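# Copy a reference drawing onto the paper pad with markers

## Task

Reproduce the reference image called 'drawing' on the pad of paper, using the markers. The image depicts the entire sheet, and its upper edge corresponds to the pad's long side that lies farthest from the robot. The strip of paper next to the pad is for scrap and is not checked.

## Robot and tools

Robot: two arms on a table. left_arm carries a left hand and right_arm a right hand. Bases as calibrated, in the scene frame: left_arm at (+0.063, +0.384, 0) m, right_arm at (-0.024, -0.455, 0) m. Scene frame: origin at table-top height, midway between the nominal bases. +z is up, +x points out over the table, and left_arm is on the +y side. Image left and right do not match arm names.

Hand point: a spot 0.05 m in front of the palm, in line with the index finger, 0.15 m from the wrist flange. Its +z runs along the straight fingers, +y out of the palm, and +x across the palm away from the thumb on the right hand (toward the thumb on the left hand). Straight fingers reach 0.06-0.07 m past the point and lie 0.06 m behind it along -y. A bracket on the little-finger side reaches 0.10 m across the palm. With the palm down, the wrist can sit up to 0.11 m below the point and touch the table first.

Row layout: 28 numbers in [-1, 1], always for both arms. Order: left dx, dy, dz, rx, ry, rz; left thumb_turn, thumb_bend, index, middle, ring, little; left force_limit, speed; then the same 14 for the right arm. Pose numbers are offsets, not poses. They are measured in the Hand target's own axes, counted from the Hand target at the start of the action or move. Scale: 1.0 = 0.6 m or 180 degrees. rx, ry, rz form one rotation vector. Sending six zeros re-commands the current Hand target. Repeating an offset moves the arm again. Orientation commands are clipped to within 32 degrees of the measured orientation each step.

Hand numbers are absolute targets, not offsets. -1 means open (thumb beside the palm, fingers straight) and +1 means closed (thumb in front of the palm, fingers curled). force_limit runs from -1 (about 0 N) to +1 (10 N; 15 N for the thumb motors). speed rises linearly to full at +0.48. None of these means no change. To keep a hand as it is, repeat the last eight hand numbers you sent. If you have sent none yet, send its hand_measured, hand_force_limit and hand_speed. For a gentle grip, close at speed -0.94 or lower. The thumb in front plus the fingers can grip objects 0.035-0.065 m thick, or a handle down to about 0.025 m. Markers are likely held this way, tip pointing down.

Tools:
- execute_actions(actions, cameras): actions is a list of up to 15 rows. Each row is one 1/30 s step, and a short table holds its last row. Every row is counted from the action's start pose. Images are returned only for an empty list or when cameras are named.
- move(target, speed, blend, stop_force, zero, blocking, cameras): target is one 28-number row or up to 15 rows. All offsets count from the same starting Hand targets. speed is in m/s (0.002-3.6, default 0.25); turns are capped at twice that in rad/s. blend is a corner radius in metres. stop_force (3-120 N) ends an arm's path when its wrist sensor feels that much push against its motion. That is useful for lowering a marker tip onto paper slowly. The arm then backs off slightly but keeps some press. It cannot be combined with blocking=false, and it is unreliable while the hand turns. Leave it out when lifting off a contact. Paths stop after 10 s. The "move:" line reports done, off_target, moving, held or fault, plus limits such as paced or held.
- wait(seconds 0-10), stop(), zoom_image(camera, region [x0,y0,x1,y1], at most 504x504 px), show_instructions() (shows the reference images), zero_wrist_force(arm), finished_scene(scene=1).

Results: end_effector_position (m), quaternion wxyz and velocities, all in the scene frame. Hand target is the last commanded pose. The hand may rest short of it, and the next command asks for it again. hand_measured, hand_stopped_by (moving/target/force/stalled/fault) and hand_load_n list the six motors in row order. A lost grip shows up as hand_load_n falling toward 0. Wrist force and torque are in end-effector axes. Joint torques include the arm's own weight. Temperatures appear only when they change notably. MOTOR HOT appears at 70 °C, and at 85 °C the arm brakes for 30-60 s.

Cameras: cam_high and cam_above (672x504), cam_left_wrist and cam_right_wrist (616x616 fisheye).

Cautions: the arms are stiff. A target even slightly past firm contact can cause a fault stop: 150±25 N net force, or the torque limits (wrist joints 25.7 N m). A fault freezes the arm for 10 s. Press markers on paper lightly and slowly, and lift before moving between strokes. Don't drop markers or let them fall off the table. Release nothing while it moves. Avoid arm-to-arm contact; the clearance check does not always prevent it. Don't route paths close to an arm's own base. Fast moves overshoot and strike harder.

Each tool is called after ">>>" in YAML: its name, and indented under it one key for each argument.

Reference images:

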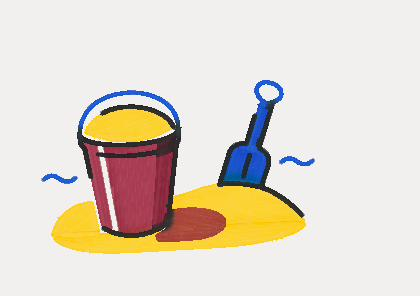

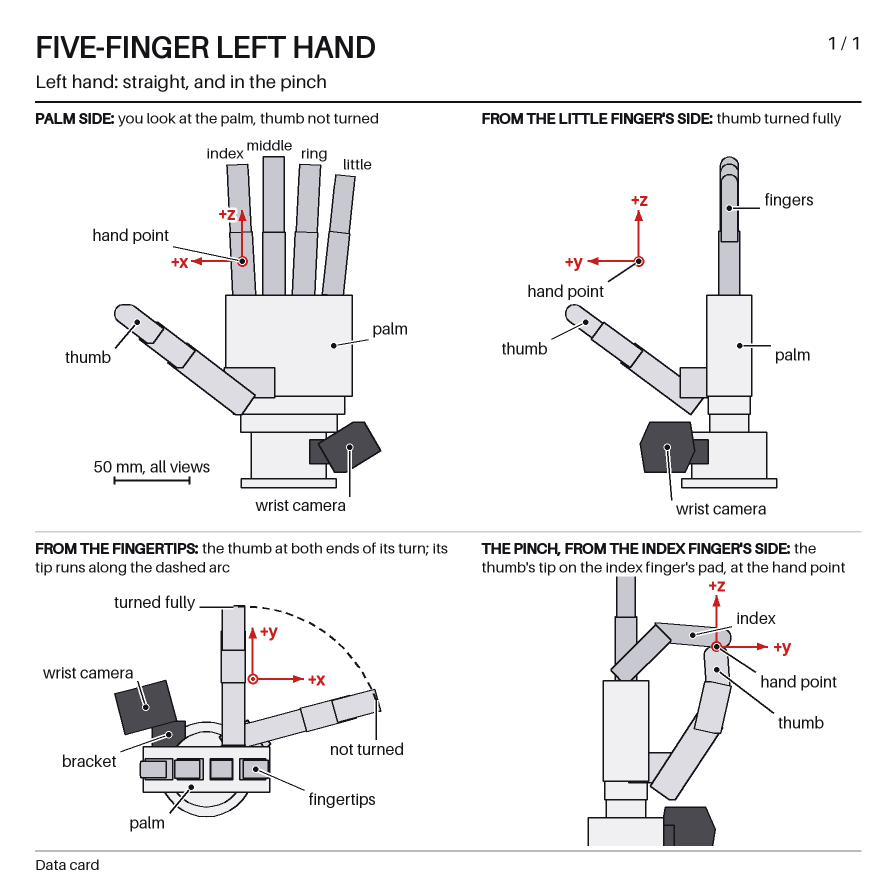

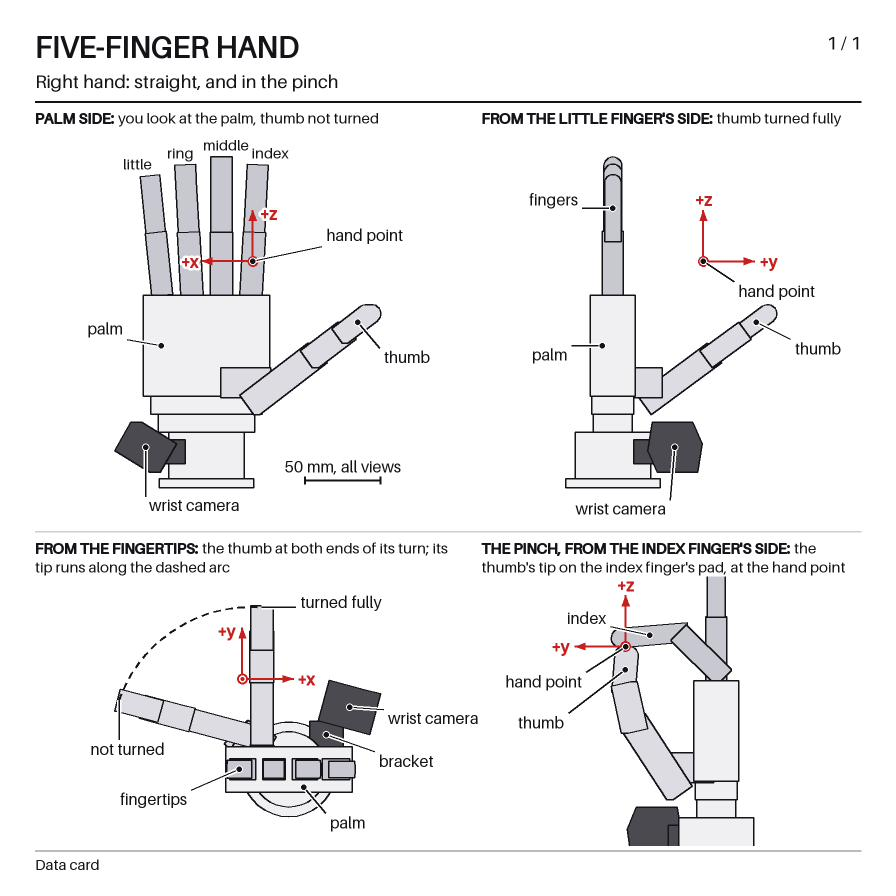

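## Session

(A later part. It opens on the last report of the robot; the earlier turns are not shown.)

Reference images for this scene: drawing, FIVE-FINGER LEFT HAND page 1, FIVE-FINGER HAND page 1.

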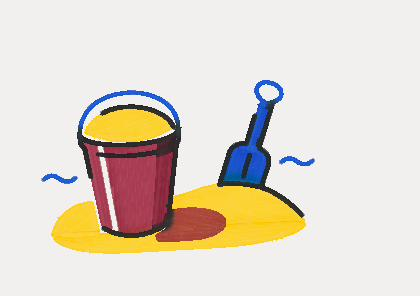

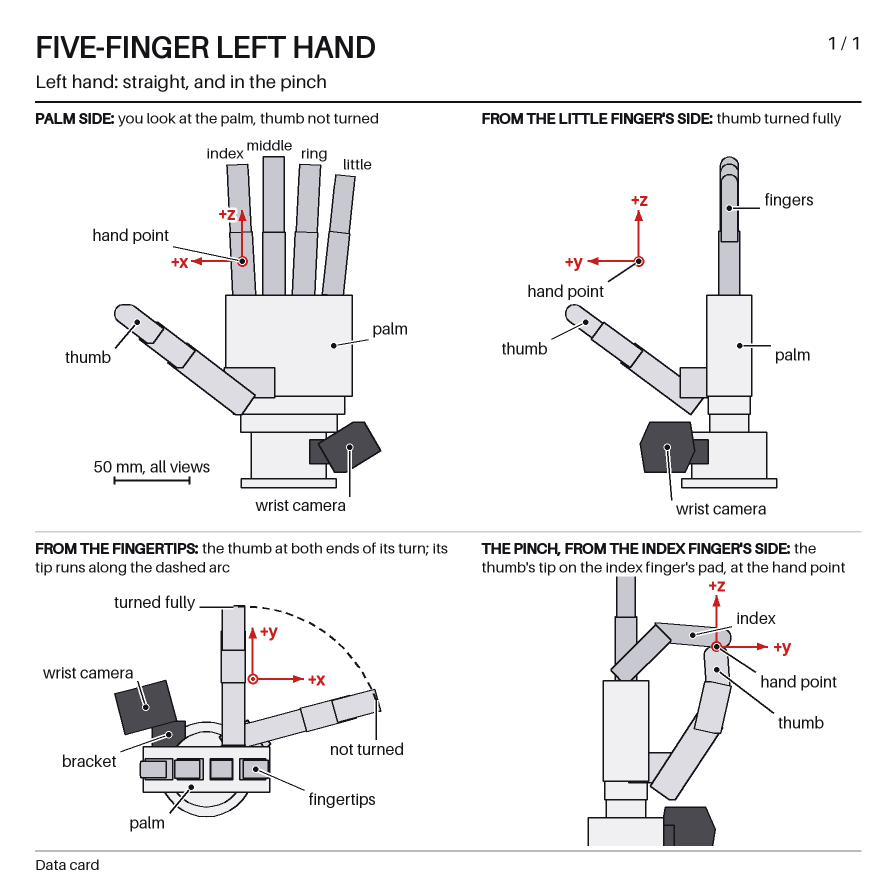

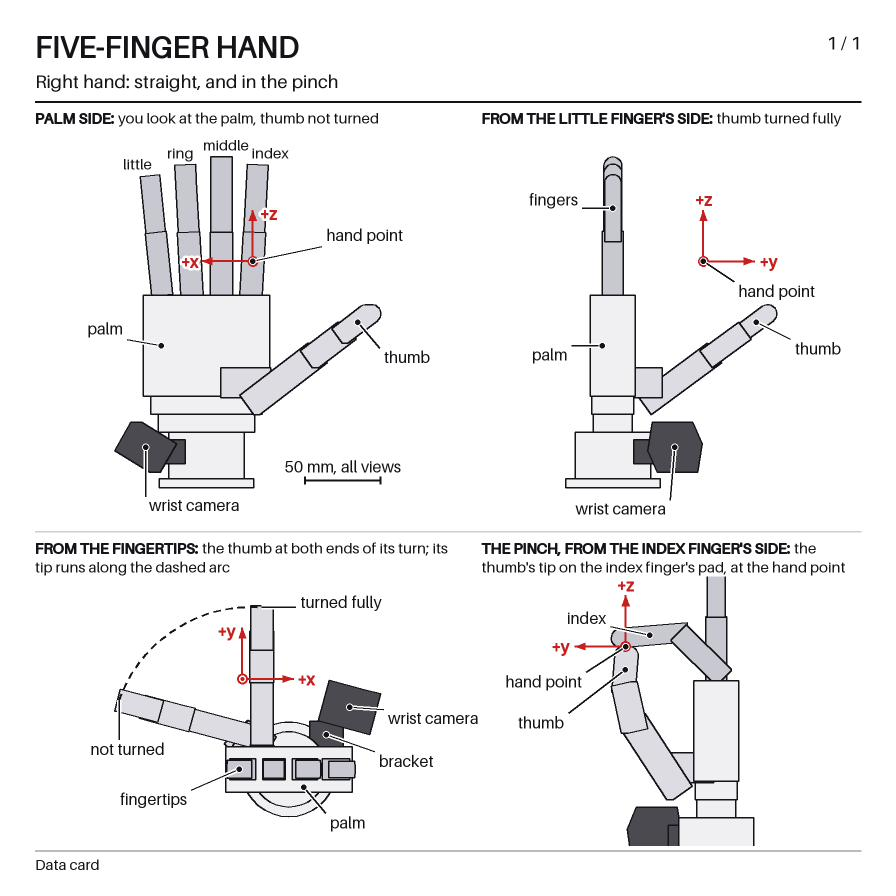

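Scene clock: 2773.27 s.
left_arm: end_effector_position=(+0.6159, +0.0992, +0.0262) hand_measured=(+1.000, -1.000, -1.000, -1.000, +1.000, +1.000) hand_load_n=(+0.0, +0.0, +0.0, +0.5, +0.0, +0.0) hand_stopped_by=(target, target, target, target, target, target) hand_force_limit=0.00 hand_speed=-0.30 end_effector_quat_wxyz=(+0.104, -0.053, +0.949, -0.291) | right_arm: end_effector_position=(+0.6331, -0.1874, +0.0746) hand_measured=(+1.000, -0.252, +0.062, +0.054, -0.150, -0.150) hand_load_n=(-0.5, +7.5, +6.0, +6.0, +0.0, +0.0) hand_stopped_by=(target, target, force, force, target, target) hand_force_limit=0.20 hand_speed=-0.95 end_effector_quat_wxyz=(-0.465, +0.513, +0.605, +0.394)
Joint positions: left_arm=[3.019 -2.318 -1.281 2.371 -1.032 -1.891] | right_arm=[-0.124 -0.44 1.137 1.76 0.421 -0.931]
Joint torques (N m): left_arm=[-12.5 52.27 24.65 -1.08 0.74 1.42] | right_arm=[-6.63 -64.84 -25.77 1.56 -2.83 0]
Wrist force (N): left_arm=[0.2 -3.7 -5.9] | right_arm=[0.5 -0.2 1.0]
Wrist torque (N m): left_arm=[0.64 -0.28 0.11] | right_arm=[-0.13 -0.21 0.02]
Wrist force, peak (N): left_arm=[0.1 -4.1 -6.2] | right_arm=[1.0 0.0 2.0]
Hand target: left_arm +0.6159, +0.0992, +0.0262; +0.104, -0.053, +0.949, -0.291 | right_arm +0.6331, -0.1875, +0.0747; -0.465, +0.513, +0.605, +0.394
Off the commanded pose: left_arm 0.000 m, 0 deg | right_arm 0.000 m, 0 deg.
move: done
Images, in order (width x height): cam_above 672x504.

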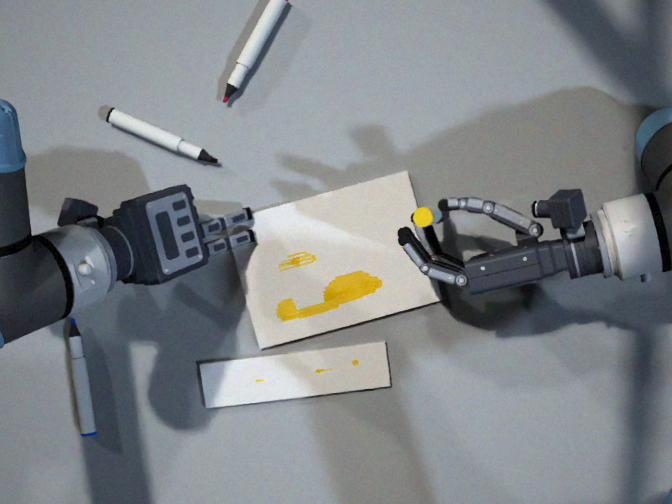

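>>> move:
  target:
    - [0,0,0,0,0,0,1,-1,-1,-1,1,1,0,-0.3,0.078532,-0.012435,0.295355,0,0,0,1,-0.25,0.45,0.45,-0.15,-0.15,0.2,-0.95]
    - [0,0,0,0,0,0,1,-1,-1,-1,1,1,0,-0.3,0.070483,-0.012435,0.297512,0,0,0,1,-0.25,0.45,0.45,-0.15,-0.15,0.2,-0.95]
    - [0,0,0,0,0,0,1,-1,-1,-1,1,1,0,-0.3,0.060541,-0.011088,0.260407,0,0,0,1,-0.25,0.45,0.45,-0.15,-0.15,0.2,-0.95]
    - [0,0,0,0,0,0,1,-1,-1,-1,1,1,0,-0.3,0.059029,-0.01432,0.254765,0,0,0,1,-0.25,0.45,0.45,-0.15,-0.15,0.2,-0.95]
    - [0,0,0,0,0,0,1,-1,-1,-1,1,1,0,-0.3,0.071932,-0.016068,0.302923,0,0,0,1,-0.25,0.45,0.45,-0.15,-0.15,0.2,-0.95]
    - [0,0,0,0,0,0,1,-1,-1,-1,1,1,0,-0.3,0.072958,-0.019727,0.306751,0,0,0,1,-0.25,0.45,0.45,-0.15,-0.15,0.2,-0.95]
    - [0,0,0,0,0,0,1,-1,-1,-1,1,1,0,-0.3,0.057728,-0.017663,0.249909,0,0,0,1,-0.25,0.45,0.45,-0.15,-0.15,0.2,-0.95]
    - [0,0,0,0,0,0,1,-1,-1,-1,1,1,0,-0.3,0.05685,-0.021062,0.246632,0,0,0,1,-0.25,0.45,0.45,-0.15,-0.15,0.2,-0.95]
    - [0,0,0,0,0,0,1,-1,-1,-1,1,1,0,-0.3,0.073984,-0.023384,0.310579,0,0,0,1,-0.25,0.45,0.45,-0.15,-0.15,0.2,-0.95]
    - [0,0,0,0,0,0,1,-1,-1,-1,1,1,0,-0.3,0.074586,-0.026985,0.312829,0,0,0,1,-0.25,0.45,0.45,-0.15,-0.15,0.2,-0.95]
    - [0,0,0,0,0,0,1,-1,-1,-1,1,1,0,-0.3,0.056395,-0.02452,0.244934,0,0,0,1,-0.25,0.45,0.45,-0.15,-0.15,0.2,-0.95]
    - [0,0,0,0,0,0,1,-1,-1,-1,1,1,0,-0.3,0.056787,-0.028091,0.246394,0,0,0,1,-0.25,0.45,0.45,-0.15,-0.15,0.2,-0.95]
    - [0,0,0,0,0,0,1,-1,-1,-1,1,1,0,-0.3,0.074555,-0.030499,0.31271,0,0,0,1,-0.25,0.45,0.45,-0.15,-0.15,0.2,-0.95]
    - [0,0,0,0,0,0,1,-1,-1,-1,1,1,0,-0.3,0.073677,-0.033898,0.309432,0,0,0,1,-0.25,0.45,0.45,-0.15,-0.15,0.2,-0.95]
    - [0,0,0,0,0,0,1,-1,-1,-1,1,1,0,-0.3,0.059293,-0.031949,0.255748,0,0,0,1,-0.25,0.45,0.45,-0.15,-0.15,0.2,-0.95]
  speed: [0.2,0.015,0.05,0.05,0.05,0.05,0.05,0.05,0.05,0.05,0.05,0.05,0.05,0.05,0.05]
  blend: [0.002,0,0.0008,0.0008,0.0008,0.0008,0.0008,0.0008,0.0008,0.0008,0.0008,0.0008,0.0008,0.0008,0]

>>> move:
  target:
    - [0,0,0,0,0,0,1,-1,-1,-1,1,1,0,-0.3,0.008049,0,-0.002157,0,0,0,1,-0.25,0.45,0.45,-0.15,-0.15,0.2,-0.95]
    - [0,0,0,0,0,0,1,-1,-1,-1,1,1,0,-0.3,-0.062377,0.009544,-0.263051,0,0,0,1,-0.25,0.45,0.45,-0.15,-0.15,0.2,-0.95]
  speed: 0.2
  blend: [0.002,0]
  cameras: ["cam_above"]

>>> zoom_image:
  camera: "cam_above"
  region: [230, 190, 400, 350]

Scene clock: 2838.33 s.
left_arm: end_effector_position=(+0.6159, +0.0992, +0.0262) hand_measured=(+1.000, -1.000, -1.000, -1.000, +1.000, +1.000) hand_load_n=(+0.0, +0.0, +0.0, +0.5, +0.5, +0.0) hand_stopped_by=(target, target, target, target, target, target) hand_force_limit=0.00 hand_speed=-0.30 end_effector_quat_wxyz=(+0.104, -0.053, +0.949, -0.291) | right_arm: end_effector_position=(+0.5883, -0.0354, +0.0693) hand_measured=(+1.000, -0.252, +0.062, +0.054, -0.150, -0.150) hand_load_n=(-1.0, +7.5, +5.5, +6.0, +0.0, +0.0) hand_stopped_by=(target, target, force, force, target, target) hand_force_limit=0.20 hand_speed=-0.95 end_effector_quat_wxyz=(-0.465, +0.513, +0.605, +0.394)
Joint positions: left_arm=[3.019 -2.318 -1.281 2.371 -1.032 -1.891] | right_arm=[0.121 -0.479 1.094 1.276 0.276 -0.332]
Joint torques (N m): left_arm=[-12.69 51.28 24.74 -1.05 0.71 1.52] | right_arm=[9.26 -50.26 -25.19 -0.09 -2.59 2.77]
Wrist force (N): left_arm=[0.2 -3.6 -5.9] | right_arm=[1.1 0.5 0.2]
Wrist torque (N m): left_arm=[0.66 -0.30 0.11] | right_arm=[0.02 -0.05 0.06]
Wrist force, peak (N): left_arm=[0.2 -3.7 -6.3] | right_arm=[3.1 0.0 0.5]
Hand target: left_arm +0.6159, +0.0992, +0.0262; +0.104, -0.053, +0.949, -0.291 | right_arm +0.5883, -0.0353, +0.0694; -0.465, +0.513, +0.605, +0.394
Off the commanded pose: left_arm 0.000 m, 0 deg | right_arm 0.000 m, 0 deg.
move: done

Scene clock: 2839.70 s.
left_arm: end_effector_position=(+0.6159, +0.0992, +0.0262) hand_measured=(+1.000, -1.000, -1.000, -1.000, +1.000, +1.000) hand_load_n=(+0.0, +0.0, +0.5, +0.5, +0.0, +0.0) hand_stopped_by=(target, target, target, target, target, target) hand_force_limit=0.00 hand_speed=-0.30 end_effector_quat_wxyz=(+0.104, -0.053, +0.949, -0.291) | right_arm: end_effector_position=(+0.6206, -0.1942, +0.0740) hand_measured=(+1.000, -0.252, +0.062, +0.054, -0.150, -0.150) hand_load_n=(+0.0, +7.0, +6.5, +5.5, +0.0, +0.0) hand_stopped_by=(target, target, force, force, target, target) hand_force_limit=0.20 hand_speed=-0.95 end_effector_quat_wxyz=(-0.465, +0.513, +0.605, +0.394)
Joint positions: left_arm=[3.019 -2.318 -1.281 2.371 -1.032 -1.891] | right_arm=[-0.139 -0.465 1.201 1.741 0.432 -0.953]
Joint torques (N m): left_arm=[-12.94 51.28 24.64 -1.11 0.76 1.44] | right_arm=[-6.75 -63.71 -24.13 1.48 -2.64 0.32]
Wrist force (N): left_arm=[-0.3 -3.7 -6.0] | right_arm=[0.0 -0.5 0.8]
Wrist torque (N m): left_arm=[0.65 -0.23 0.09] | right_arm=[-0.14 -0.11 0.02]
Wrist force, peak (N): left_arm=[0.3 -4.0 -6.2] | right_arm=[1.1 0.3 1.5]
Hand target: left_arm +0.6159, +0.0992, +0.0262; +0.104, -0.053, +0.949, -0.291 | right_arm +0.6206, -0.1943, +0.0740; -0.465, +0.513, +0.605, +0.394
Off the commanded pose: left_arm 0.000 m, 0 deg | right_arm 0.000 m, 0 deg.
move: done
Images, in order (width x height): cam_above 672x504.

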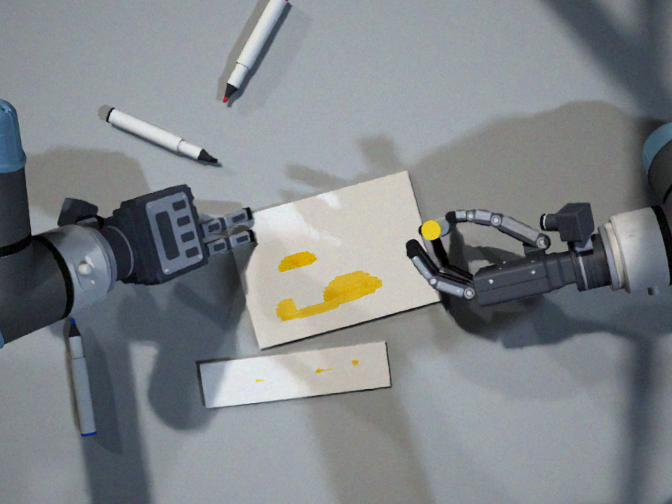

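Scaled by 2.965.

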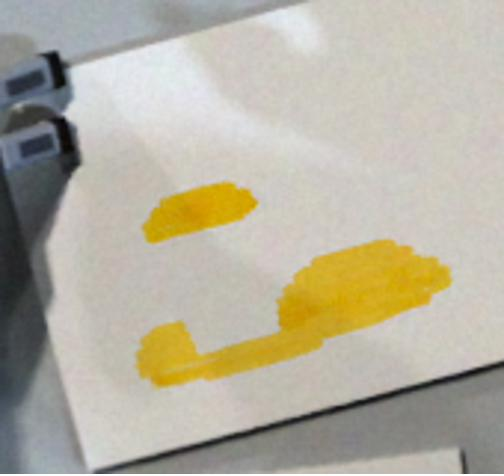

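>>> move:
  target: [0,0,0,0,0,0,1,-1,-1,-1,1,1,0,-0.3,0.152193,0.101235,-0.243383,-0.42694,0,0.1144,1,-0.25,0.45,0.45,-0.15,-0.15,0.2,-0.95]
  speed: 0.2

>>> move:
  target: [0,0,0,0,0,0,1,-1,-1,-1,1,1,0,-0.3,0,0,0,-0.02181,-0.02181,0.49966,1,-0.25,0.45,0.45,-0.15,-0.15,0.2,-0.95]
  speed: 0.3
  cameras: ["cam_above","cam_high"]

Scene clock: 2927.77 s.
left_arm: end_effector_position=(+0.6159, +0.0992, +0.0262) hand_measured=(+1.000, -1.000, -1.000, -1.000, +1.000, +1.000) hand_load_n=(+0.5, +0.0, +0.0, +0.5, +0.0, +0.0) hand_stopped_by=(target, target, target, target, target, target) hand_force_limit=0.00 hand_speed=-0.30 end_effector_quat_wxyz=(+0.104, -0.053, +0.949, -0.291) | right_arm: end_effector_position=(+0.6998, -0.3001, +0.2001) hand_measured=(+1.000, -0.252, +0.062, +0.054, -0.150, -0.150) hand_load_n=(-0.5, +7.5, +6.0, +6.0, +0.0, +0.0) hand_stopped_by=(target, target, force, force, target, target) hand_force_limit=0.20 hand_speed=-0.95 end_effector_quat_wxyz=(-0.106, +0.781, +0.137, +0.600)
Joint positions: left_arm=[3.019 -2.318 -1.281 2.371 -1.032 -1.891] | right_arm=[0.041 -1.196 1.638 -0.164 1.232 1.477]
Joint torques (N m): left_arm=[-13.47 51.23 25.08 -0.92 0.83 1.51] | right_arm=[-4.24 -31.56 -11.56 -3.35 1.74 -2.72]
Wrist force (N): left_arm=[0.4 -3.6 -6.0] | right_arm=[0.4 0.2 1.0]
Wrist torque (N m): left_arm=[0.66 -0.32 0.12] | right_arm=[-0.09 -0.08 0.26]
Wrist force, peak (N): left_arm=[-0.1 -3.7 -6.4] | right_arm=[0.8 0.0 1.2]
Hand target: left_arm +0.6159, +0.0992, +0.0262; +0.104, -0.053, +0.949, -0.291 | right_arm +0.6998, -0.3002, +0.2000; -0.105, +0.781, +0.137, +0.600
Off the commanded pose: left_arm 0.000 m, 0 deg | right_arm 0.000 m, 0 deg.
move: done

Scene clock: 2930.90 s.
left_arm: end_effector_position=(+0.6159, +0.0992, +0.0262) hand_measured=(+1.000, -1.000, -1.000, -1.000, +1.000, +1.000) hand_load_n=(+0.0, +0.0, +0.0, +0.5, +0.0, +0.0) hand_stopped_by=(target, target, target, target, target, target) hand_force_limit=0.00 hand_speed=-0.30 end_effector_quat_wxyz=(+0.104, -0.053, +0.949, -0.291) | right_arm: end_effector_position=(+0.6999, -0.3003, +0.2000) hand_measured=(+1.000, -0.252, +0.062, +0.054, -0.150, -0.150) hand_load_n=(-0.5, +7.5, +6.0, +5.5, +0.0, +0.0) hand_stopped_by=(target, target, force, force, target, target) hand_force_limit=0.20 hand_speed=-0.95 end_effector_quat_wxyz=(-0.470, +0.671, -0.470, +0.329)
Joint positions: left_arm=[3.019 -2.318 -1.281 2.371 -1.032 -1.891] | right_arm=[-0.109 -1.132 1.425 0.1 1.102 2.957]
Joint torques (N m): left_arm=[-12.91 51.71 24.72 -0.99 0.82 1.37] | right_arm=[8.87 -49.67 -11.49 -3.16 2.61 0.85]
Wrist force (N): left_arm=[0.0 -3.6 -6.0] | right_arm=[-1.2 0.2 -0.3]
Wrist torque (N m): left_arm=[0.67 -0.26 0.10] | right_arm=[-0.06 0.21 -0.01]
Wrist force, peak (N): left_arm=[0.1 -3.9 -6.3] | right_arm=[0.3 0.2 1.2]
Hand target: left_arm +0.6159, +0.0992, +0.0262; +0.104, -0.053, +0.949, -0.291 | right_arm +0.6998, -0.3002, +0.2000; -0.470, +0.670, -0.470, +0.329
Off the commanded pose: left_arm 0.000 m, 0 deg | right_arm 0.000 m, 0 deg.
move: done
Images, in order (width x height): cam_high 672x504, cam_above 672x504.

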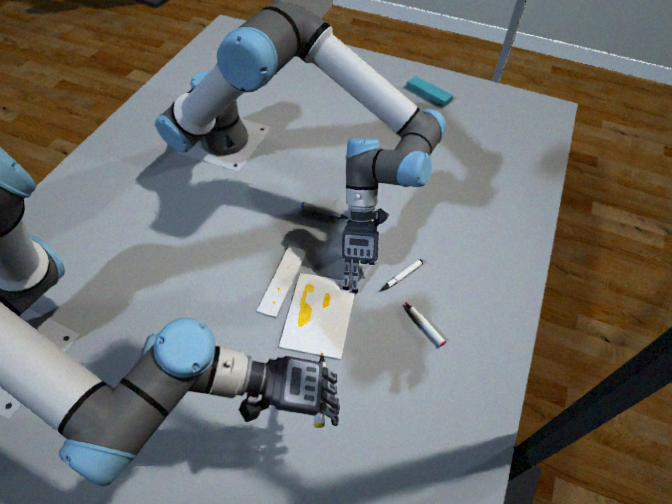

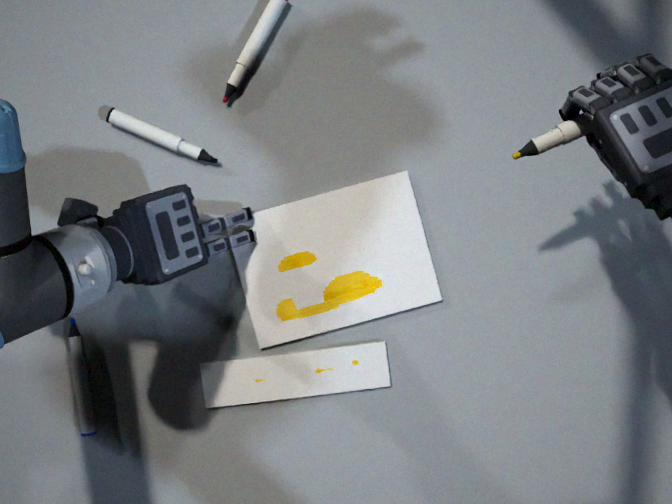

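>>> move:
  target: [0,0,0,0,0,0,1,-1,-1,-1,1,1,0,-0.3,0.116571,0.232878,0.115485,0,0,0,1,-0.25,0.45,0.45,-0.15,-0.15,0.2,-0.95]
  speed: 0.15

>>> move:
  target: [0,0,0,0,0,0,1,-1,-1,-1,1,1,0,-0.3,0,0.054815,0.019951,0,0,0,1,-0.25,0.45,0.45,-0.15,-0.15,0.2,-0.95]
  speed: 0.015
  stop_force: 3
  cameras: ["cam_above","cam_right_wrist"]

Scene clock: 2950.73 s.
left_arm: end_effector_position=(+0.6159, +0.0992, +0.0262) hand_measured=(+1.000, -1.000, -1.000, -1.000, +1.000, +1.000) hand_load_n=(+0.0, +0.0, +0.0, +0.5, +0.5, +0.0) hand_stopped_by=(target, target, target, target, target, target) hand_force_limit=0.00 hand_speed=-0.30 end_effector_quat_wxyz=(+0.104, -0.053, +0.949, -0.291) | right_arm: end_effector_position=(+0.7401, -0.3600, +0.0452) hand_measured=(+1.000, -0.252, +0.062, +0.054, -0.150, -0.150) hand_load_n=(-0.5, +7.5, +6.5, +5.5, +0.0, +0.0) hand_stopped_by=(target, target, force, force, target, target) hand_force_limit=0.20 hand_speed=-0.95 end_effector_quat_wxyz=(-0.470, +0.670, -0.470, +0.329)
Joint positions: left_arm=[3.019 -2.318 -1.281 2.371 -1.032 -1.891] | right_arm=[-0.204 -0.889 1.466 -0.164 1.016 2.914]
Joint torques (N m): left_arm=[-12.59 50.97 24.33 -0.99 0.77 1.34] | right_arm=[9.27 -44.29 -13.56 1.23 2.62 2.97]
Wrist force (N): left_arm=[0.4 -3.7 -5.8] | right_arm=[-0.7 0.4 -0.1]
Wrist torque (N m): left_arm=[0.64 -0.32 0.13] | right_arm=[0.01 0.16 0.08]
Wrist force, peak (N): left_arm=[0.1 -3.7 -6.5] | right_arm=[-1.7 -1.0 -0.4]
Hand target: left_arm +0.6159, +0.0992, +0.0262; +0.104, -0.053, +0.949, -0.291 | right_arm +0.7400, -0.3600, +0.0450; -0.470, +0.670, -0.470, +0.329
Off the commanded pose: left_arm 0.000 m, 0 deg | right_arm 0.000 m, 0 deg.
move: done

Scene clock: 2953.60 s.
left_arm: end_effector_position=(+0.6159, +0.0992, +0.0262) hand_measured=(+1.000, -1.000, -1.000, -1.000, +1.000, +1.000) hand_load_n=(+0.0, +0.0, +0.0, +0.5, +0.0, +0.0) hand_stopped_by=(target, target, target, target, target, target) hand_force_limit=0.00 hand_speed=-0.30 end_effector_quat_wxyz=(+0.104, -0.053, +0.949, -0.291) | right_arm: end_effector_position=(+0.7400, -0.3600, +0.0188) hand_measured=(+1.000, -0.252, +0.062, +0.054, -0.150, -0.150) hand_load_n=(-0.5, +8.0, +6.0, +5.5, +0.0, +0.0) hand_stopped_by=(target, target, force, force, target, target) hand_force_limit=0.20 hand_speed=-0.95 end_effector_quat_wxyz=(-0.470, +0.670, -0.470, +0.329)
Joint positions: left_arm=[3.019 -2.318 -1.281 2.371 -1.032 -1.891] | right_arm=[-0.204 -0.853 1.482 -0.215 1.016 2.915]
Joint torques (N m): left_arm=[-12.67 51.56 24.44 -1.09 0.83 1.38] | right_arm=[4.4 -54.64 -26.22 2.59 2.49 0.97]
Wrist force (N): left_arm=[0.0 -3.6 -6.2] | right_arm=[0.0 -2.7 -1.4]
Wrist torque (N m): left_arm=[0.68 -0.28 0.10] | right_arm=[0.05 0.22 0.02]
Wrist force, peak (N): left_arm=[0.0 -4.0 -6.2] | right_arm=[-2.1 -11.6 -6.1]
Hand target: left_arm +0.6159, +0.0992, +0.0262; +0.104, -0.053, +0.949, -0.291 | right_arm +0.7400, -0.3600, +0.0188; -0.470, +0.670, -0.470, +0.329 (not the last commanded pose)
Off the commanded pose: left_arm 0.000 m, 0 deg | right_arm 0.009 m, 0 deg.
move: contact (right_arm)
camera_calibration:
cam_right_wrist: T_world_to_cam=[[-0.211801, -0.404392, -0.889723, 0.0167415], [-0.822288, 0.565751, -0.0613936, 0.808416], [0.528189, 0.718605, -0.452353, -0.0101396], [0, 0, 0, 1]] pos_world=[0.673652, -0.443306, 0.0599403]
Images, in order (width x height): cam_above 672x504, cam_right_wrist 616x616.

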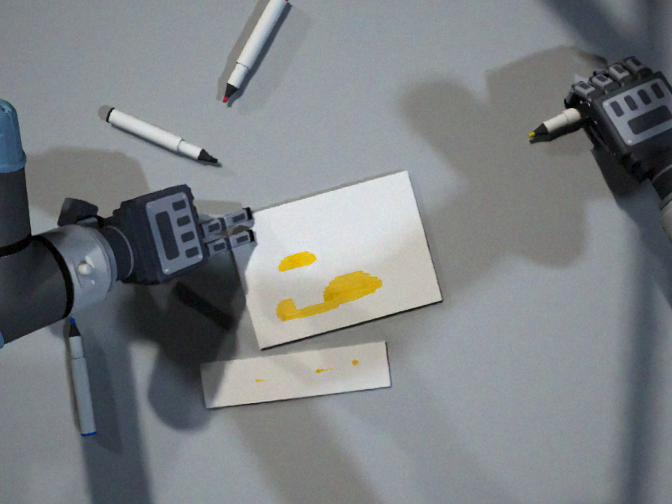

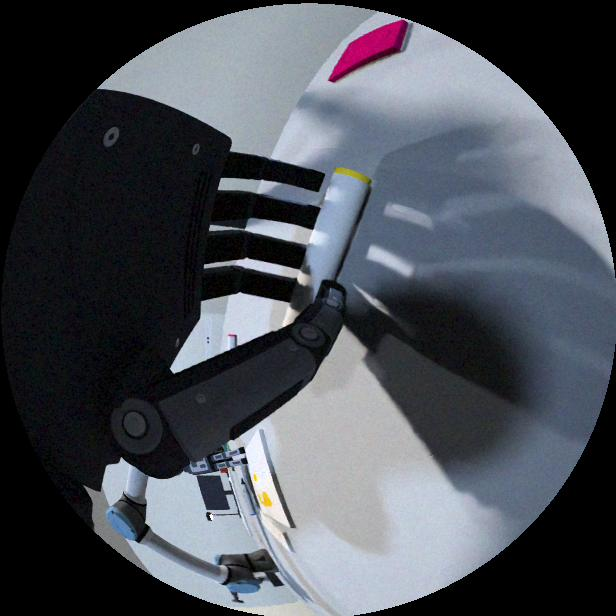

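>>> move:
  target: [0,0,0,0,0,0,1,-1,-1,-1,1,1,0,-0.3,0,0,0,0,0,0,1,-0.25,-0.02,-0.02,-0.15,-0.15,0.2,-0.9]

>>> move:
  target: [0,0,0,0,0,0,1,-1,-1,-1,1,1,0,-0.3,0,0,0,0,0,0,1,-0.25,-0.5,-0.5,-0.5,-0.5,0.2,-0.6]
  cameras: ["cam_right_wrist","cam_above"]

Scene clock: 2967.47 s.
left_arm: end_effector_position=(+0.6159, +0.0992, +0.0262) hand_measured=(+1.000, -1.000, -1.000, -1.000, +1.000, +1.000) hand_load_n=(+0.0, +0.0, +0.0, +0.5, +0.0, +0.0) hand_stopped_by=(target, target, target, target, target, target) hand_force_limit=0.00 hand_speed=-0.30 end_effector_quat_wxyz=(+0.104, -0.053, +0.949, -0.291) | right_arm: end_effector_position=(+0.7400, -0.3600, +0.0188) hand_measured=(+1.000, -0.250, -0.020, -0.020, -0.150, -0.150) hand_load_n=(+0.5, +0.0, +0.0, +0.0, +0.0, +0.0) hand_stopped_by=(target, target, target, target, target, target) hand_force_limit=0.20 hand_speed=-0.90 end_effector_quat_wxyz=(-0.470, +0.670, -0.470, +0.329)
Joint positions: left_arm=[3.019 -2.318 -1.281 2.371 -1.032 -1.891] | right_arm=[-0.204 -0.853 1.482 -0.215 1.016 2.915]
Joint torques (N m): left_arm=[-13.99 50.66 25.34 -1.25 0.73 1.35] | right_arm=[-7.25 -53.8 -26.64 0.67 2.32 -2.04]
Wrist force (N): left_arm=[0.1 -3.6 -6.3] | right_arm=[-0.6 0.4 -0.2]
Wrist torque (N m): left_arm=[0.68 -0.29 0.11] | right_arm=[0.04 0.18 0.09]
Wrist force, peak (N): left_arm=[0.2 -3.6 -6.4] | right_arm=[-0.4 -1.9 -3.2]
Hand target: left_arm +0.6159, +0.0992, +0.0262; +0.104, -0.053, +0.949, -0.291 | right_arm +0.7400, -0.3600, +0.0188; -0.470, +0.670, -0.470, +0.329
Off the commanded pose: left_arm 0.000 m, 0 deg | right_arm 0.000 m, 0 deg.
move: done

Scene clock: 2968.17 s.
left_arm: end_effector_position=(+0.6159, +0.0992, +0.0262) hand_measured=(+1.000, -1.000, -1.000, -1.000, +1.000, +1.000) hand_load_n=(+0.0, +0.0, +0.0, +0.5, +0.0, +0.0) hand_stopped_by=(target, target, target, target, target, target) hand_force_limit=0.00 hand_speed=-0.30 end_effector_quat_wxyz=(+0.104, -0.053, +0.949, -0.291) | right_arm: end_effector_position=(+0.7400, -0.3600, +0.0188) hand_measured=(+1.000, -0.250, -0.500, -0.500, -0.500, -0.500) hand_load_n=(+0.0, +0.0, +0.0, +0.0, +0.0, +0.0) hand_stopped_by=(target, target, target, target, target, target) hand_force_limit=0.20 hand_speed=-0.60 end_effector_quat_wxyz=(-0.470, +0.670, -0.470, +0.329)
Joint positions: left_arm=[3.019 -2.318 -1.281 2.371 -1.032 -1.891] | right_arm=[-0.204 -0.853 1.482 -0.215 1.016 2.915]
Joint torques (N m): left_arm=[-12.43 50.97 24.65 -1.15 0.87 1.29] | right_arm=[-5.78 -54.2 -26 0.47 2.36 -2]
Wrist force (N): left_arm=[0.1 -3.5 -6.0] | right_arm=[-0.7 0.6 -0.2]
Wrist torque (N m): left_arm=[0.67 -0.28 0.11] | right_arm=[0.06 0.19 0.09]
Wrist force, peak (N): left_arm=[-0.1 -3.8 -6.1] | right_arm=[-1.0 0.4 -0.3]
Hand target: left_arm +0.6159, +0.0992, +0.0262; +0.104, -0.053, +0.949, -0.291 | right_arm +0.7400, -0.3600, +0.0188; -0.470, +0.670, -0.470, +0.329
Off the commanded pose: left_arm 0.000 m, 0 deg | right_arm 0.000 m, 0 deg.
move: done
camera_calibration:
cam_right_wrist: T_world_to_cam=[[-0.211746, -0.40443, -0.889719, 0.0166871], [-0.822302, 0.565723, -0.0614533, 0.808418], [0.528189, 0.718605, -0.452353, -0.0101394], [0, 0, 0, 1]] pos_world=[0.673652, -0.443306, 0.0599402]
Images, in order (width x height): cam_above 672x504, cam_right_wrist 616x616.

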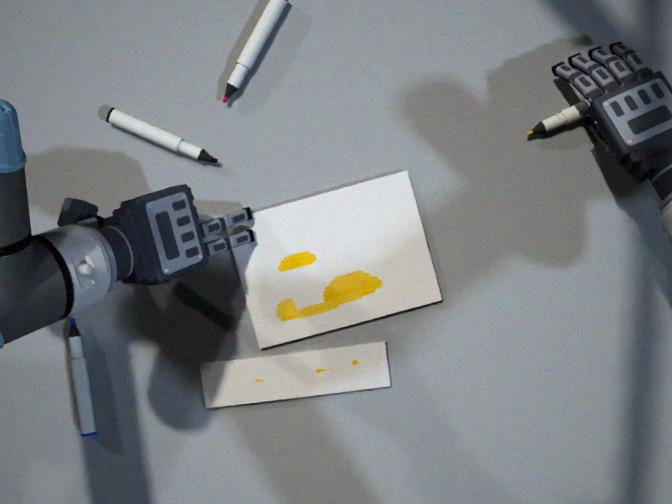

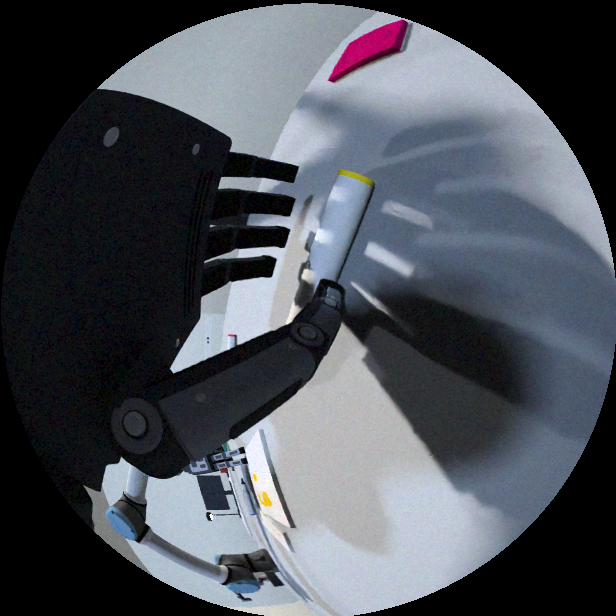

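>>> move:
  target: [0,0,0,0,0,0,1,-1,-1,-1,1,1,0,-0.3,0,-0.203599,-0.074104,0,0,0,1,-0.25,-0.5,-0.5,-0.5,-0.5,0.2,-0.6]
  speed: 0.15
  cameras: ["cam_above","cam_high"]

>>> zoom_image:
  camera: "cam_above"
  region: [200, 0, 310, 110]

>>> zoom_image:
  camera: "cam_above"
  region: [500, 60, 620, 180]

Scene clock: 3003.37 s.
left_arm: end_effector_position=(+0.6159, +0.0992, +0.0262) hand_measured=(+1.000, -1.000, -1.000, -1.000, +1.000, +1.000) hand_load_n=(+0.0, +0.0, +0.0, +0.5, +0.5, +0.0) hand_stopped_by=(target, target, target, target, target, target) hand_force_limit=0.00 hand_speed=-0.30 end_effector_quat_wxyz=(+0.104, -0.053, +0.949, -0.291) | right_arm: end_effector_position=(+0.7400, -0.3600, +0.1488) hand_measured=(+1.000, -0.250, -0.500, -0.500, -0.500, -0.500) hand_load_n=(+0.0, +0.0, +0.0, +0.0, +0.0, +0.0) hand_stopped_by=(target, target, target, target, target, target) hand_force_limit=0.20 hand_speed=-0.60 end_effector_quat_wxyz=(-0.470, +0.670, -0.470, +0.329)
Joint positions: left_arm=[3.019 -2.318 -1.281 2.371 -1.032 -1.891] | right_arm=[-0.204 -1 1.36 0.054 1.016 2.915]
Joint torques (N m): left_arm=[-12.95 51.27 25.47 -1.09 0.74 1.45] | right_arm=[-7.74 -40.74 -15.7 -0.67 -3.16 -2.92]
Wrist force (N): left_arm=[0.2 -3.6 -5.8] | right_arm=[-0.7 -0.2 0.0]
Wrist torque (N m): left_arm=[0.65 -0.30 0.12] | right_arm=[-0.09 0.15 0.04]
Wrist force, peak (N): left_arm=[0.3 -3.9 -6.2] | right_arm=[-0.9 1.7 0.2]
Hand target: left_arm +0.6159, +0.0992, +0.0262; +0.104, -0.053, +0.949, -0.291 | right_arm +0.7400, -0.3600, +0.1488; -0.470, +0.670, -0.470, +0.329
Off the commanded pose: left_arm 0.000 m, 0 deg | right_arm 0.000 m, 0 deg.
move: done
Images, in order (width x height): cam_high 672x504, cam_above 672x504.

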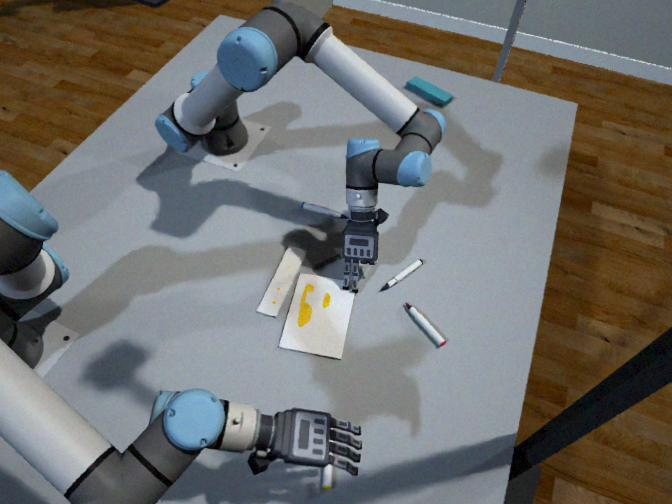

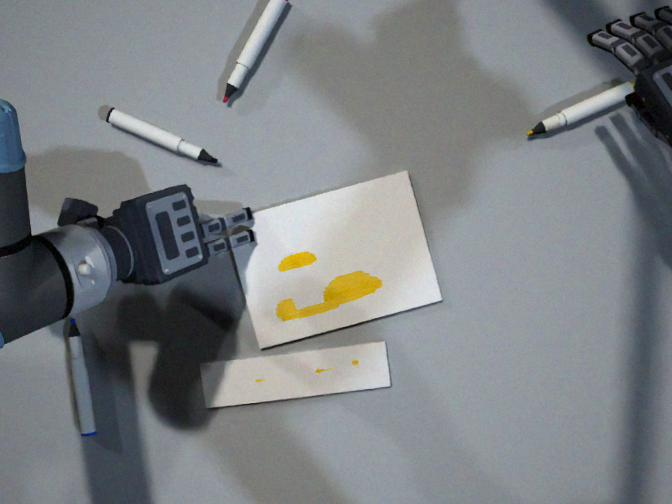

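Scaled by 4.582.

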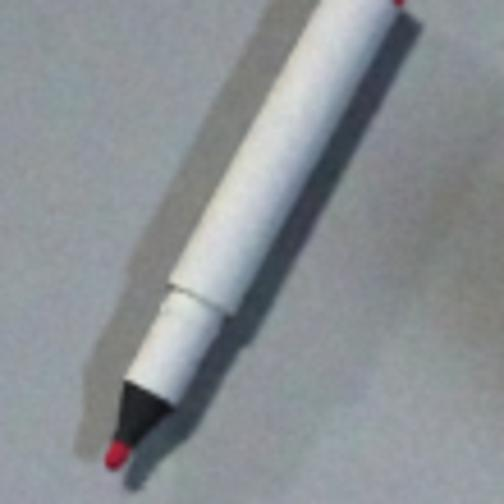

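Scaled by 4.200.

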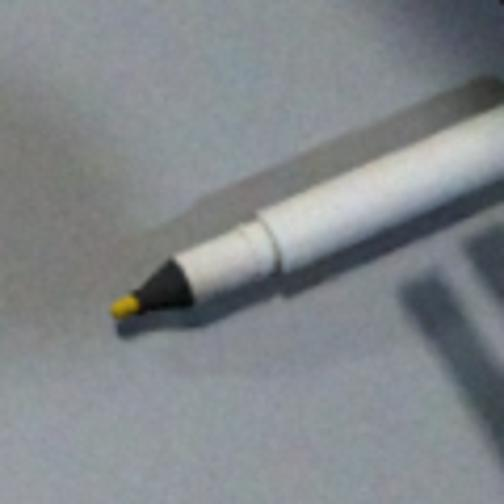

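>>> move:
  target: [0,0,0,0,0,0,1,-1,-1,-1,1,1,0,-0.3,-0.50582,-0.02426,0.353185,0,-0.2036,-0.074104,1,-0.25,-1,-1,-1,-1,0.2,-0.6]
  speed: 0.15
  cameras: ["cam_above","cam_high","cam_right_wrist"]

Scene clock: 3043.37 s.
left_arm: end_effector_position=(+0.6159, +0.0992, +0.0262) hand_measured=(+1.000, -1.000, -1.000, -1.000, +1.000, +1.000) hand_load_n=(+0.0, +0.0, +0.0, +0.5, +0.0, +0.0) hand_stopped_by=(target, target, target, target, target, target) hand_force_limit=0.00 hand_speed=-0.30 end_effector_quat_wxyz=(+0.104, -0.053, +0.949, -0.291) | right_arm: end_effector_position=(+0.8273, -0.0055, +0.0898) hand_measured=(+1.000, -0.250, -1.000, -1.000, -1.000, -1.000) hand_load_n=(+0.0, +0.0, -0.5, +0.0, +0.0, +0.0) hand_stopped_by=(target, target, target, target, target, target) hand_force_limit=0.20 hand_speed=-0.60 end_effector_quat_wxyz=(-0.579, +0.756, -0.230, +0.199)
Joint positions: left_arm=[3.019 -2.318 -1.281 2.371 -1.032 -1.891] | right_arm=[0.196 -0.192 0.035 0.509 0.81 2.859]
Joint torques (N m): left_arm=[-12.15 51.38 23.7 -1.16 0.81 1.56] | right_arm=[1.66 -74.13 -29.25 -1.01 -2.66 -2.83]
Wrist force (N): left_arm=[0.1 -3.4 -6.0] | right_arm=[-1.0 0.1 -0.2]
Wrist torque (N m): left_arm=[0.70 -0.28 0.10] | right_arm=[-0.09 0.17 -0.04]
Wrist force, peak (N): left_arm=[0.1 -3.7 -6.4] | right_arm=[-1.5 0.1 0.8]
Hand target: left_arm +0.6159, +0.0992, +0.0262; +0.104, -0.053, +0.949, -0.291 | right_arm +0.8285, -0.0051, +0.0902; -0.553, +0.789, -0.219, +0.154
Off the commanded pose: left_arm 0.000 m, 0 deg | right_arm 0.001 m, 7 deg.
elbow stopped short (right arm): the move would have taken joint 3 (elbow) straighter than the controller allows.
move: off_target (right_arm)
camera_calibration:
cam_right_wrist: T_world_to_cam=[[0.131795, -0.400294, -0.90686, -0.041014], [-0.9895, 0.00161998, -0.14452, 0.82673], [0.0593198, 0.916385, -0.395878, 0.105122], [0, 0, 0, 1]] pos_world=[0.81722, -0.11409, 0.123901]
Images, in order (width x height): cam_high 672x504, cam_above 672x504, cam_right_wrist 616x616.

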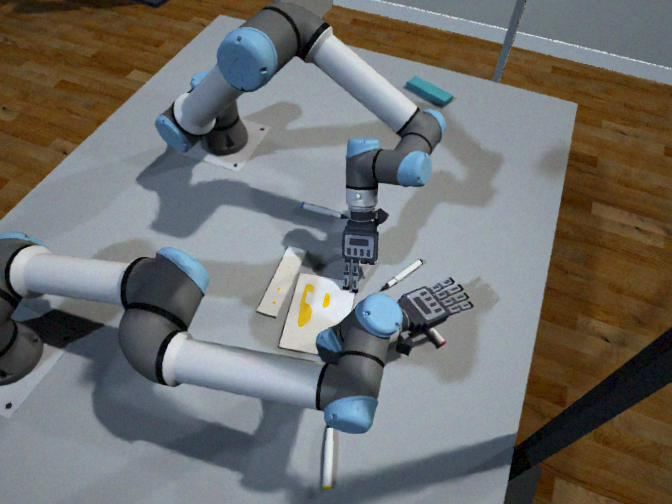

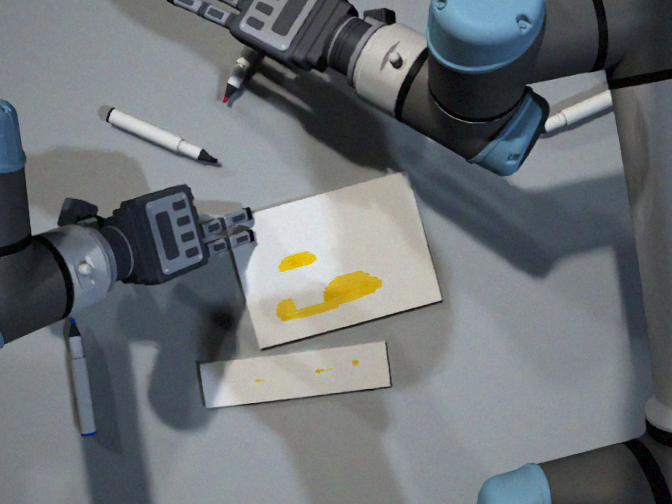

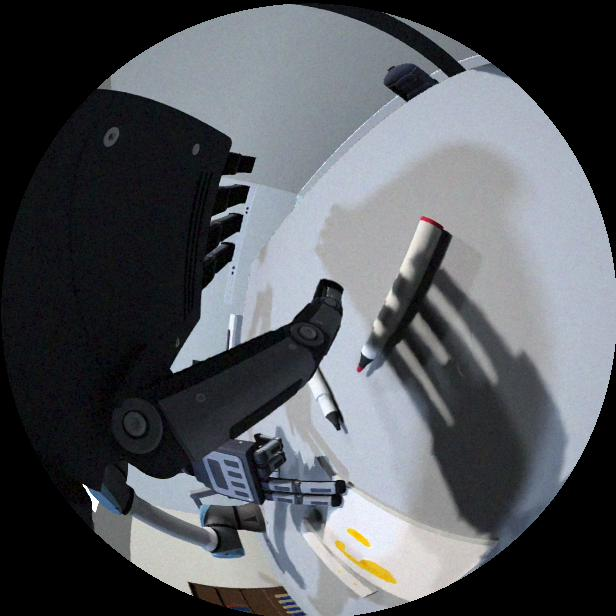

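>>> move:
  target: [0,0,0,0,0,0,1,-1,-1,-1,1,1,0,-0.3,-0.0045,0.0631,0.0224,0.02778,0.01566,0.0057,1,-0.25,-1,-1,-1,-1,0.2,-0.6]
  speed: 0.05
  cameras: ["cam_above","cam_high","cam_right_wrist"]

Scene clock: 3125.23 s.
left_arm: end_effector_position=(+0.6159, +0.0992, +0.0262) hand_measured=(+1.000, -1.000, -1.000, -1.000, +1.000, +1.000) hand_load_n=(+0.0, +0.0, +0.5, +0.5, +0.0, +0.0) hand_stopped_by=(target, target, target, target, target, target) hand_force_limit=0.00 hand_speed=-0.30 end_effector_quat_wxyz=(+0.104, -0.053, +0.949, -0.291) | right_arm: end_effector_position=(+0.8255, -0.0041, +0.0498) hand_measured=(+1.000, -0.250, -1.000, -1.000, -1.000, -1.000) hand_load_n=(+0.0, +0.0, -0.5, +0.0, +0.0, +0.0) hand_stopped_by=(target, target, target, target, target, target) hand_force_limit=0.20 hand_speed=-0.60 end_effector_quat_wxyz=(-0.584, +0.756, -0.234, +0.180)
Joint positions: left_arm=[3.019 -2.318 -1.281 2.371 -1.032 -1.891] | right_arm=[0.192 -0.142 0.035 0.475 0.781 2.875]
Joint torques (N m): left_arm=[-13.24 50.57 24.25 -1.27 0.71 1.43] | right_arm=[-2.92 -73.12 -19.53 1.53 0.81 0.11]
Wrist force (N): left_arm=[0.1 -3.5 -6.1] | right_arm=[-0.6 -0.5 -0.2]
Wrist torque (N m): left_arm=[0.70 -0.29 0.10] | right_arm=[-0.19 0.13 -0.10]
Wrist force, peak (N): left_arm=[0.0 -3.7 -6.3] | right_arm=[-1.3 0.1 -0.4]
Hand target: left_arm +0.6159, +0.0992, +0.0262; +0.104, -0.053, +0.949, -0.291 | right_arm +0.8261, -0.0040, +0.0500; -0.583, +0.758, -0.233, +0.178
Off the commanded pose: left_arm 0.000 m, 0 deg | right_arm 0.001 m, 0 deg.
elbow stopped short (right arm): the move would have taken joint 3 (elbow) straighter than the controller allows.
move: done
camera_calibration:
cam_right_wrist: T_world_to_cam=[[0.111429, -0.382646, -0.917151, -0.0591145], [-0.993316, -0.0149244, -0.114456, 0.820724], [0.0301083, 0.923774, -0.381752, 0.111535], [0, 0, 0, 1]] pos_world=[0.818468, -0.113404, 0.0822987]
Images, in order (width x height): cam_high 672x504, cam_above 672x504, cam_right_wrist 616x616.

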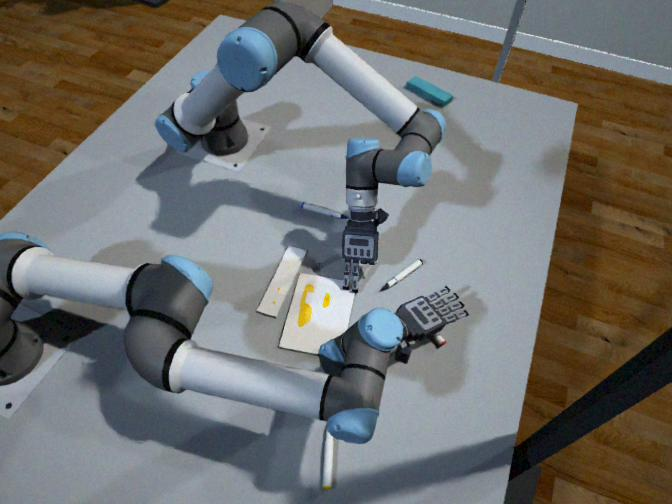

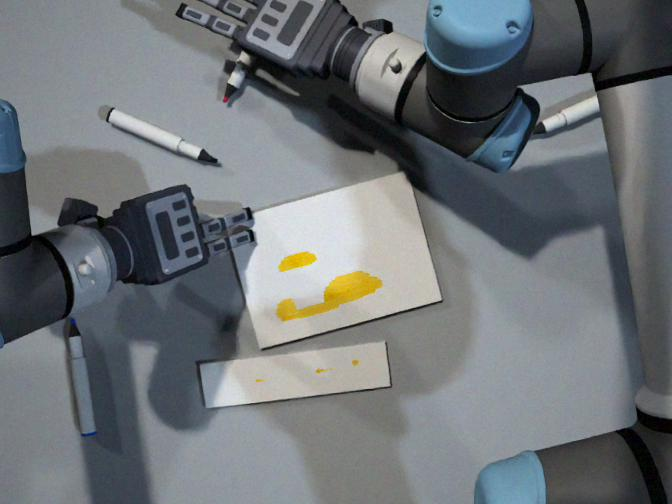

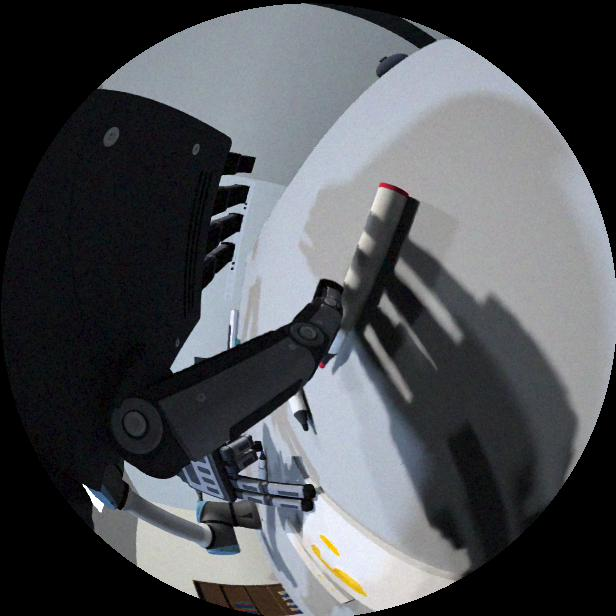

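>>> move:
  target: [0,0,0,0,0,0,1,-1,-1,-1,1,1,0,-0.3,0,0.04025,0.010784,0,0,0,1,-0.25,-1,-1,-1,-1,0.2,-0.6]
  speed: 0.03
  stop_force: 6
  cameras: ["cam_right_wrist"]

Scene clock: 3140.30 s.
left_arm: end_effector_position=(+0.6159, +0.0992, +0.0262) hand_measured=(+1.000, -1.000, -1.000, -1.000, +1.000, +1.000) hand_load_n=(+0.0, +0.0, +0.0, +0.5, -0.5, +0.5) hand_stopped_by=(target, target, target, target, target, target) hand_force_limit=0.00 hand_speed=-0.30 end_effector_quat_wxyz=(+0.104, -0.053, +0.949, -0.291) | right_arm: end_effector_position=(+0.8260, -0.0040, +0.0250) hand_measured=(+1.000, -0.250, -1.000, -1.000, -1.000, -1.000) hand_load_n=(+0.0, +0.0, +0.0, -0.5, +0.0, +0.0) hand_stopped_by=(target, target, target, target, target, target) hand_force_limit=0.20 hand_speed=-0.60 end_effector_quat_wxyz=(-0.583, +0.758, -0.233, +0.178)
Joint positions: left_arm=[3.019 -2.318 -1.281 2.371 -1.032 -1.891] | right_arm=[0.192 -0.114 0.039 0.452 0.778 2.869]
Joint torques (N m): left_arm=[-12.65 49.97 23.65 -1.12 0.62 1.35] | right_arm=[-7.65 -57.3 -32.31 2.28 -1.31 0.97]
Wrist force (N): left_arm=[0.1 -3.8 -6.1] | right_arm=[-0.7 -0.1 -0.1]
Wrist torque (N m): left_arm=[0.64 -0.29 0.11] | right_arm=[-0.14 0.14 0.01]
Wrist force, peak (N): left_arm=[-0.1 -3.8 -6.3] | right_arm=[-0.7 -0.9 -0.2]
Hand target: left_arm +0.6159, +0.0992, +0.0262; +0.104, -0.053, +0.949, -0.291 | right_arm +0.8260, -0.0040, +0.0250; -0.583, +0.758, -0.233, +0.178
Off the commanded pose: left_arm 0.000 m, 0 deg | right_arm 0.000 m, 0 deg.
move: done
camera_calibration:
cam_right_wrist: T_world_to_cam=[[0.109158, -0.385362, -0.916287, -0.0799055], [-0.993715, -0.0192913, -0.110269, 0.818611], [0.024817, 0.922564, -0.385045, 0.106362], [0, 0, 0, 1]] pos_world=[0.819549, -0.113126, 0.0580052]
Images, in order (width x height): cam_right_wrist 616x616.

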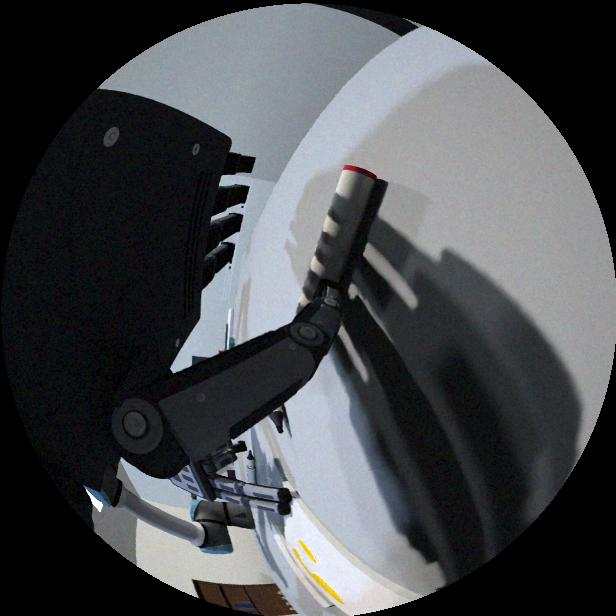

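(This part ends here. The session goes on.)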